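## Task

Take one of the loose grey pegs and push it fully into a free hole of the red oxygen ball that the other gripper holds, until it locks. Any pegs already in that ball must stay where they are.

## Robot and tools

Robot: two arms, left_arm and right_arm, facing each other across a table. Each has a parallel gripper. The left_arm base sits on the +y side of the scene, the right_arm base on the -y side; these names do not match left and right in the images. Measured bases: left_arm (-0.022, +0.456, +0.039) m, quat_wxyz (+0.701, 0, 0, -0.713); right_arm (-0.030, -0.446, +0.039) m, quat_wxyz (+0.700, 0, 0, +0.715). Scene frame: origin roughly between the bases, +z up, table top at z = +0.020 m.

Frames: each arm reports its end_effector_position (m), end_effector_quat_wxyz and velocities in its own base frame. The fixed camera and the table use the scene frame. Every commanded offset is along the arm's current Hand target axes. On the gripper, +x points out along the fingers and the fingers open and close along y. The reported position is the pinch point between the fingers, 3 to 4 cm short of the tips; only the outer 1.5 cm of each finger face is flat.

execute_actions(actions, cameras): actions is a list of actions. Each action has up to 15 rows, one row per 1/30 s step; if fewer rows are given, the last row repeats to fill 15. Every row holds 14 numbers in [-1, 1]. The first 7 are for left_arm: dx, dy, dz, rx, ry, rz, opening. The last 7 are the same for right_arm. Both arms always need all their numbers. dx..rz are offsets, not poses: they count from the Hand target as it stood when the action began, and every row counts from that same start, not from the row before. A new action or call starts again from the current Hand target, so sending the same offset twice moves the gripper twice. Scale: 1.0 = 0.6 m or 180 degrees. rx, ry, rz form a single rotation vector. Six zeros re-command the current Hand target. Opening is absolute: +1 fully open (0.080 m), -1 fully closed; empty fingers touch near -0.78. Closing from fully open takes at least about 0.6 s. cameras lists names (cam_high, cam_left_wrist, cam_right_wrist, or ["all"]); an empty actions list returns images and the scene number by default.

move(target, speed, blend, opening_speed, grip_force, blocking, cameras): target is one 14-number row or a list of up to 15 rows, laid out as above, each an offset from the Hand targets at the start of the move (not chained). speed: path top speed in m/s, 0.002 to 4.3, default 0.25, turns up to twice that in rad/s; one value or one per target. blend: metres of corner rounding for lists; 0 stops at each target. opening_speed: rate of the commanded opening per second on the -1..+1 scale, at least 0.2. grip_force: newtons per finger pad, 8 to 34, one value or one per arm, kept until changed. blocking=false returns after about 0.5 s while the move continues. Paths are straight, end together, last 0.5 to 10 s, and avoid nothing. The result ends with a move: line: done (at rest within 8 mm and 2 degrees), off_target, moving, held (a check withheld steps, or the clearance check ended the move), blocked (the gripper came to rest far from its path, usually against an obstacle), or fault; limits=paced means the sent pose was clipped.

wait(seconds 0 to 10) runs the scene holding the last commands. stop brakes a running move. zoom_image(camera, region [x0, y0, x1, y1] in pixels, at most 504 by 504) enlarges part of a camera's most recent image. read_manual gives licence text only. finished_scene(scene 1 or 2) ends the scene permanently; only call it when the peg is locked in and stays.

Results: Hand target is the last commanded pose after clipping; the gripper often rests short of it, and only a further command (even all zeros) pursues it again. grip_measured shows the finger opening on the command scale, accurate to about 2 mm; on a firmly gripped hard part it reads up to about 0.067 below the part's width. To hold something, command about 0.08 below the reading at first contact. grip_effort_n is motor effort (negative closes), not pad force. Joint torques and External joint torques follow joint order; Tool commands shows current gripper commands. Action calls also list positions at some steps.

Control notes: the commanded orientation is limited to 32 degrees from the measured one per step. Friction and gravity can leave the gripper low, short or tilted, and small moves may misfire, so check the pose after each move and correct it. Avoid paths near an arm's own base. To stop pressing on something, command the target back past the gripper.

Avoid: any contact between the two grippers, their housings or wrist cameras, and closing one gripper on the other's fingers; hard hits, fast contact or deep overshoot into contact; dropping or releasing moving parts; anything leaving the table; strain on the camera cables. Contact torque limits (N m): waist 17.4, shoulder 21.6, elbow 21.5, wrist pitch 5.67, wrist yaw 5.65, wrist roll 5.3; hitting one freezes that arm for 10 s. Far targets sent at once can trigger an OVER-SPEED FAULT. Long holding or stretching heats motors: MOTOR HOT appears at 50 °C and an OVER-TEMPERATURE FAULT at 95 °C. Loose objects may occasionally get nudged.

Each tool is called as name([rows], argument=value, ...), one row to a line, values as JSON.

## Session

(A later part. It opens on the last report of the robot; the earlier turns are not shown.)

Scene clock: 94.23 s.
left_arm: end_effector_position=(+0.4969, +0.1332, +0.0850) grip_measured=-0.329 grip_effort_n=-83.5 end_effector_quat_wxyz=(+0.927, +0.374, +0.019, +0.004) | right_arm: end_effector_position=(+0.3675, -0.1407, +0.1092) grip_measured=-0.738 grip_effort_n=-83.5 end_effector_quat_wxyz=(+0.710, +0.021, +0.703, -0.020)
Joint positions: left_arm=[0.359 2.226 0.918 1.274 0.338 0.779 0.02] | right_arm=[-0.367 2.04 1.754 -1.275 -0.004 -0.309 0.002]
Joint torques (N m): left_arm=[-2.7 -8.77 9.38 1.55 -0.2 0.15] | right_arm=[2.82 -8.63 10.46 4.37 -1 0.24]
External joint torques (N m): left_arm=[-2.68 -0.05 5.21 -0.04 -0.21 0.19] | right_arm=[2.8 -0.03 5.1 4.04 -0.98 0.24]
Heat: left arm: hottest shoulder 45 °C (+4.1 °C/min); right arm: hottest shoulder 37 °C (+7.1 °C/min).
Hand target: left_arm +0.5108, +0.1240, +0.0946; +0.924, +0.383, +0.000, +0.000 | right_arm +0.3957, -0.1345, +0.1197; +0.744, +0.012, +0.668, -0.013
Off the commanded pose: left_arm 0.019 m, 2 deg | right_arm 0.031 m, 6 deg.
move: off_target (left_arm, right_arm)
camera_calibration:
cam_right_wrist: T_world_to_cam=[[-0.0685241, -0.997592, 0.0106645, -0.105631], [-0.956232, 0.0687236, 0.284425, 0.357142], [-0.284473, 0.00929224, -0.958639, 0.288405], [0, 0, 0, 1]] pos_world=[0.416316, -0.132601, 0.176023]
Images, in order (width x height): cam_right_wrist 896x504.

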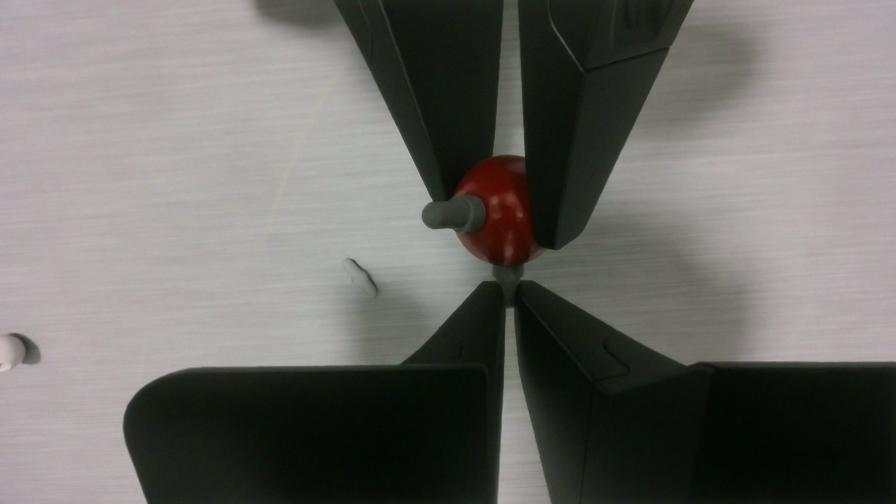

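move([
  [-0.018,0.004,-0.010,0,0,0,-0.465,0.004,-0.004,-0.062,0,0.0154,0,-0.85],
  [-0.018,0.004,-0.010,0,0,0,-0.465,0.004,-0.004,-0.062,0,0.0154,0,-0.4],
  [-0.018,0.004,-0.010,0,0,0,-0.465,0.0,-0.004,-0.14,0,0.0154,0,-0.4],
], speed=[0.05,0.03,0.1], opening_speed=0.6, cameras=["all"])

zoom_image(camera="cam_right_wrist", region=[430, 20, 590, 210])

Scene clock: 98.93 s.
left_arm: end_effector_position=(+0.4972, +0.1309, +0.0891) grip_measured=-0.329 grip_effort_n=-83.5 end_effector_quat_wxyz=(+0.926, +0.378, +0.006, +0.001) | right_arm: end_effector_position=(+0.3134, -0.1341, +0.1057) grip_measured=-0.403 grip_effort_n=16.5 end_effector_quat_wxyz=(+0.722, +0.015, +0.691, -0.013)
Joint positions: left_arm=[0.358 2.228 0.919 1.298 0.351 0.779 0.02] | right_arm=[-0.413 1.81 1.426 -1.147 -0.019 -0.372 0.017]
Joint torques (N m): left_arm=[-0.23 -9.73 5.42 1.75 0.21 0.18] | right_arm=[-0.23 -10.46 3.9 0.61 -0.14 -0.23]
External joint torques (N m): left_arm=[-0.23 -0.97 1.24 0.16 0.21 0.21] | right_arm=[-0.19 -3.27 -1.58 0.21 -0.12 -0.23]
Heat: left arm: hottest shoulder 45 °C (+4.0 °C/min); right arm: hottest wrist pitch 40 °C (+1.0 °C/min). Heating fast: the right arm's wrist pitch motor: a push or a pull is the cause, and it goes on while you think. Ease it with your next call, before anything else.
Hand target: left_arm +0.5000, +0.1299, +0.0922; +0.924, +0.383, +0.000, +0.000 | right_arm +0.3122, -0.1337, +0.1105; +0.728, +0.012, +0.685, -0.013
Off the commanded pose: left_arm 0.004 m, 1 deg | right_arm 0.005 m, 1 deg.
move: done
camera_calibration:
cam_left_wrist: T_world_to_cam=[[0.0182857, -0.695626, -0.718172, 0.156457], [-0.411305, 0.649466, -0.639549, 0.197191], [0.911314, 0.307082, -0.274238, -0.39265], [0, 0, 0, 1]] pos_world=[0.436072, 0.101342, 0.130797]
cam_right_wrist: T_world_to_cam=[[-0.0513805, -0.998649, 0.00772277, -0.107918], [-0.966319, 0.0516667, 0.252109, 0.310336], [-0.252168, 0.00549084, -0.967668, 0.259976], [0, 0, 0, 1]] pos_world=[0.359896, -0.125234, 0.174166]

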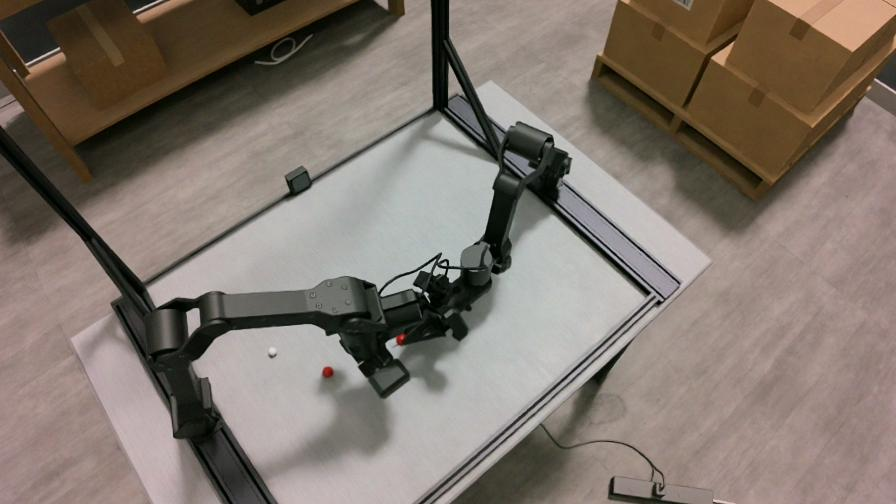

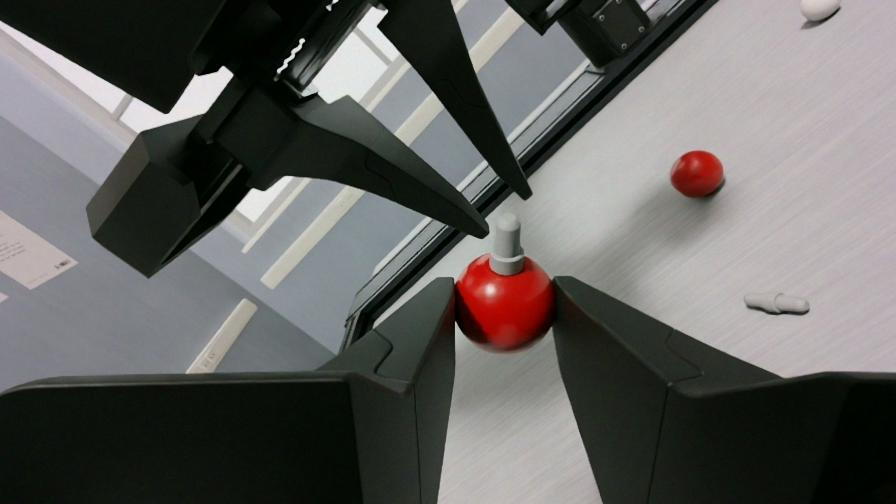

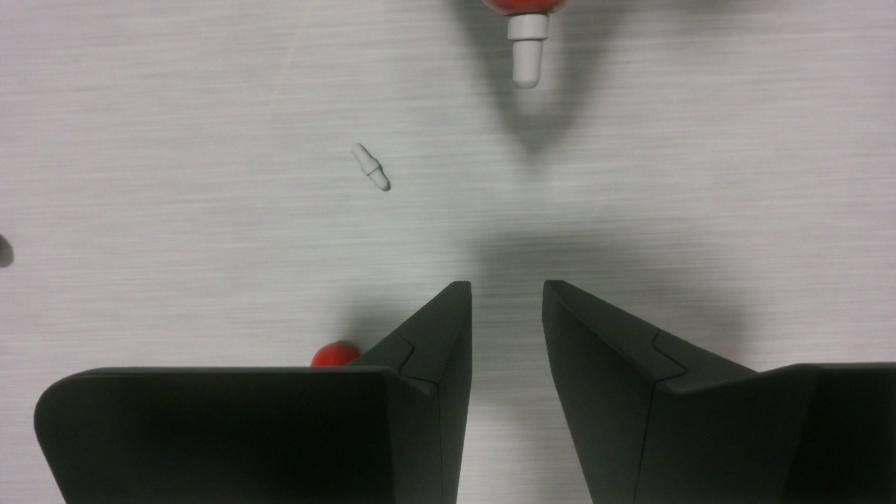

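Scaled by 2.653 from the camera's 896x504 image, which has a finer 1280x720 frame.

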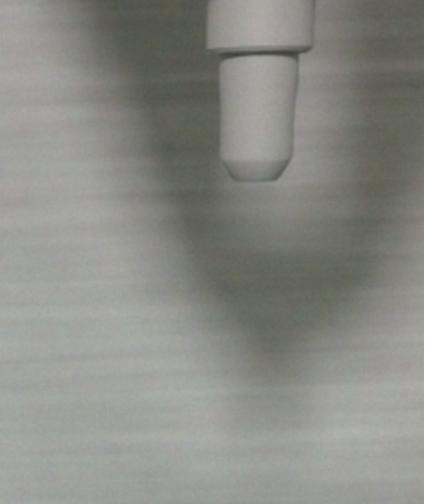

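zoom_image(camera="cam_right_wrist", region=[480, 0, 580, 100])

zoom_image(camera="cam_left_wrist", region=[455, 205, 555, 305])

Scaled by 5.040 from the camera's 896x504 image, which has a finer 1280x720 frame.

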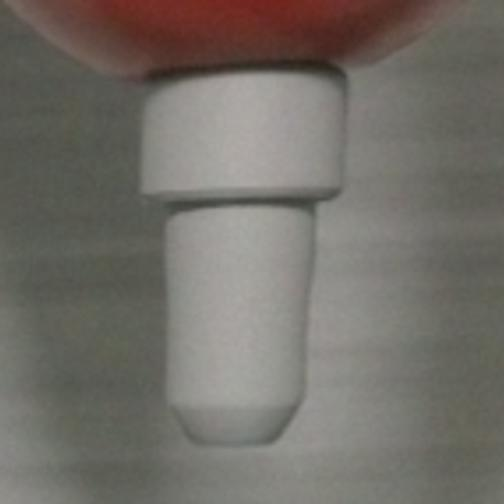

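Scaled by 5.040 from the camera's 896x504 image, which has a finer 1280x720 frame.

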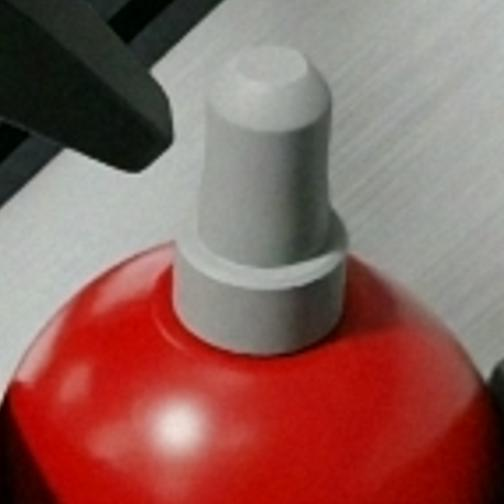

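move(target=[0,0,0,0,0,0,-0.465,-0.02,0,-0.01,0,-0.06,0,-0.4], speed=0.2, cameras=["cam_right_wrist"])

zoom_image(camera="cam_right_wrist", region=[480, 20, 580, 120])

zoom_image(camera="cam_right_wrist", region=[490, 70, 550, 130])

Scene clock: 104.87 s.
left_arm: end_effector_position=(+0.4972, +0.1309, +0.0891) grip_measured=-0.329 grip_effort_n=-83.5 end_effector_quat_wxyz=(+0.926, +0.378, +0.006, +0.001) | right_arm: end_effector_position=(+0.3068, -0.1340, +0.1182) grip_measured=-0.403 grip_effort_n=17.0 end_effector_quat_wxyz=(+0.785, +0.014, +0.620, -0.015)
Joint positions: left_arm=[0.358 2.228 0.919 1.298 0.351 0.779 0.02] | right_arm=[-0.455 1.642 1.259 -0.974 -0.097 -0.404 0.017]
Joint torques (N m): left_arm=[-0.22 -9.72 5.41 1.76 0.21 0.17] | right_arm=[-0.31 -8.95 4.17 0.92 -0.24 -0.2]
External joint torques (N m): left_arm=[-0.22 -0.99 1.26 0.17 0.21 0.21] | right_arm=[-0.31 -2.72 -1.53 0.26 -0.17 -0.21]
Heat: left arm: hottest shoulder 45 °C (+3.0 °C/min); right arm: hottest shoulder 39 °C (+9.0 °C/min).
Hand target: left_arm +0.5000, +0.1299, +0.0922; +0.924, +0.383, +0.000, +0.000 | right_arm +0.3055, -0.1336, +0.1221; +0.789, +0.011, +0.614, -0.014
Off the commanded pose: left_arm 0.004 m, 1 deg | right_arm 0.004 m, 1 deg.
move: done
camera_calibration:
cam_right_wrist: T_world_to_cam=[[-0.0535402, -0.998554, 0.00480257, -0.107288], [-0.996427, 0.0537396, 0.0651539, 0.332336], [-0.0653178, -0.00129705, -0.997864, 0.215664], [0, 0, 0, 1]] pos_world=[0.339491, -0.124713, 0.194066]
Images, in order (width x height): cam_right_wrist 896x504.

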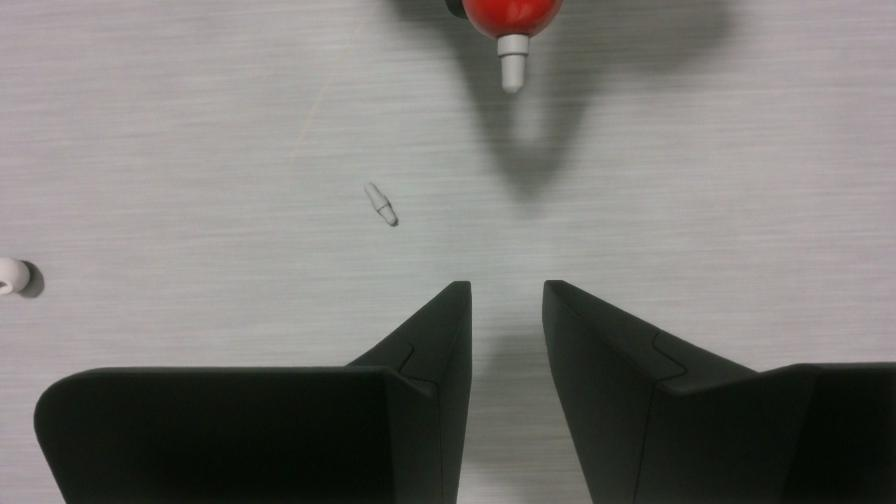

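Scaled by 5.040 from the camera's 896x504 image, which has a finer 1280x720 frame.

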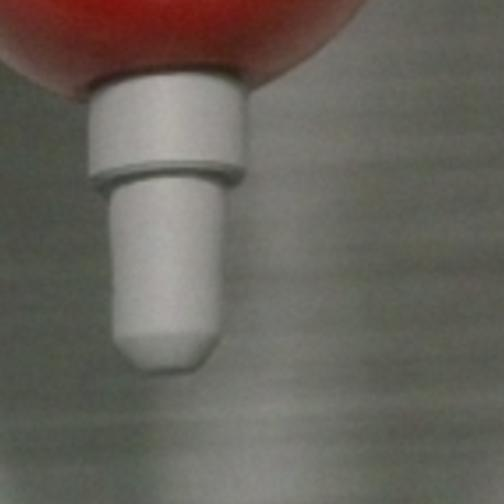

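Scaled by 8.400 from the camera's 896x504 image, which has a finer 1280x720 frame.

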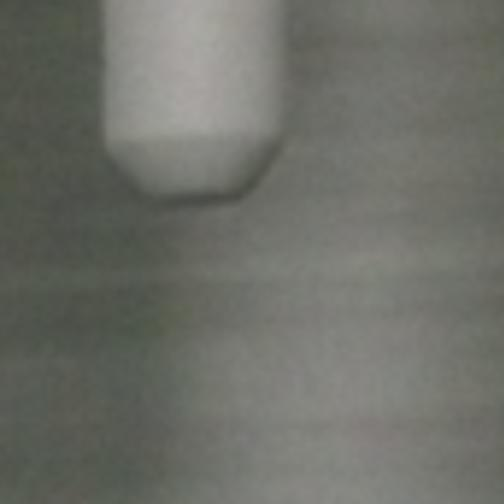

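finished_scene(scene=2)

The scene is finished: the task was done.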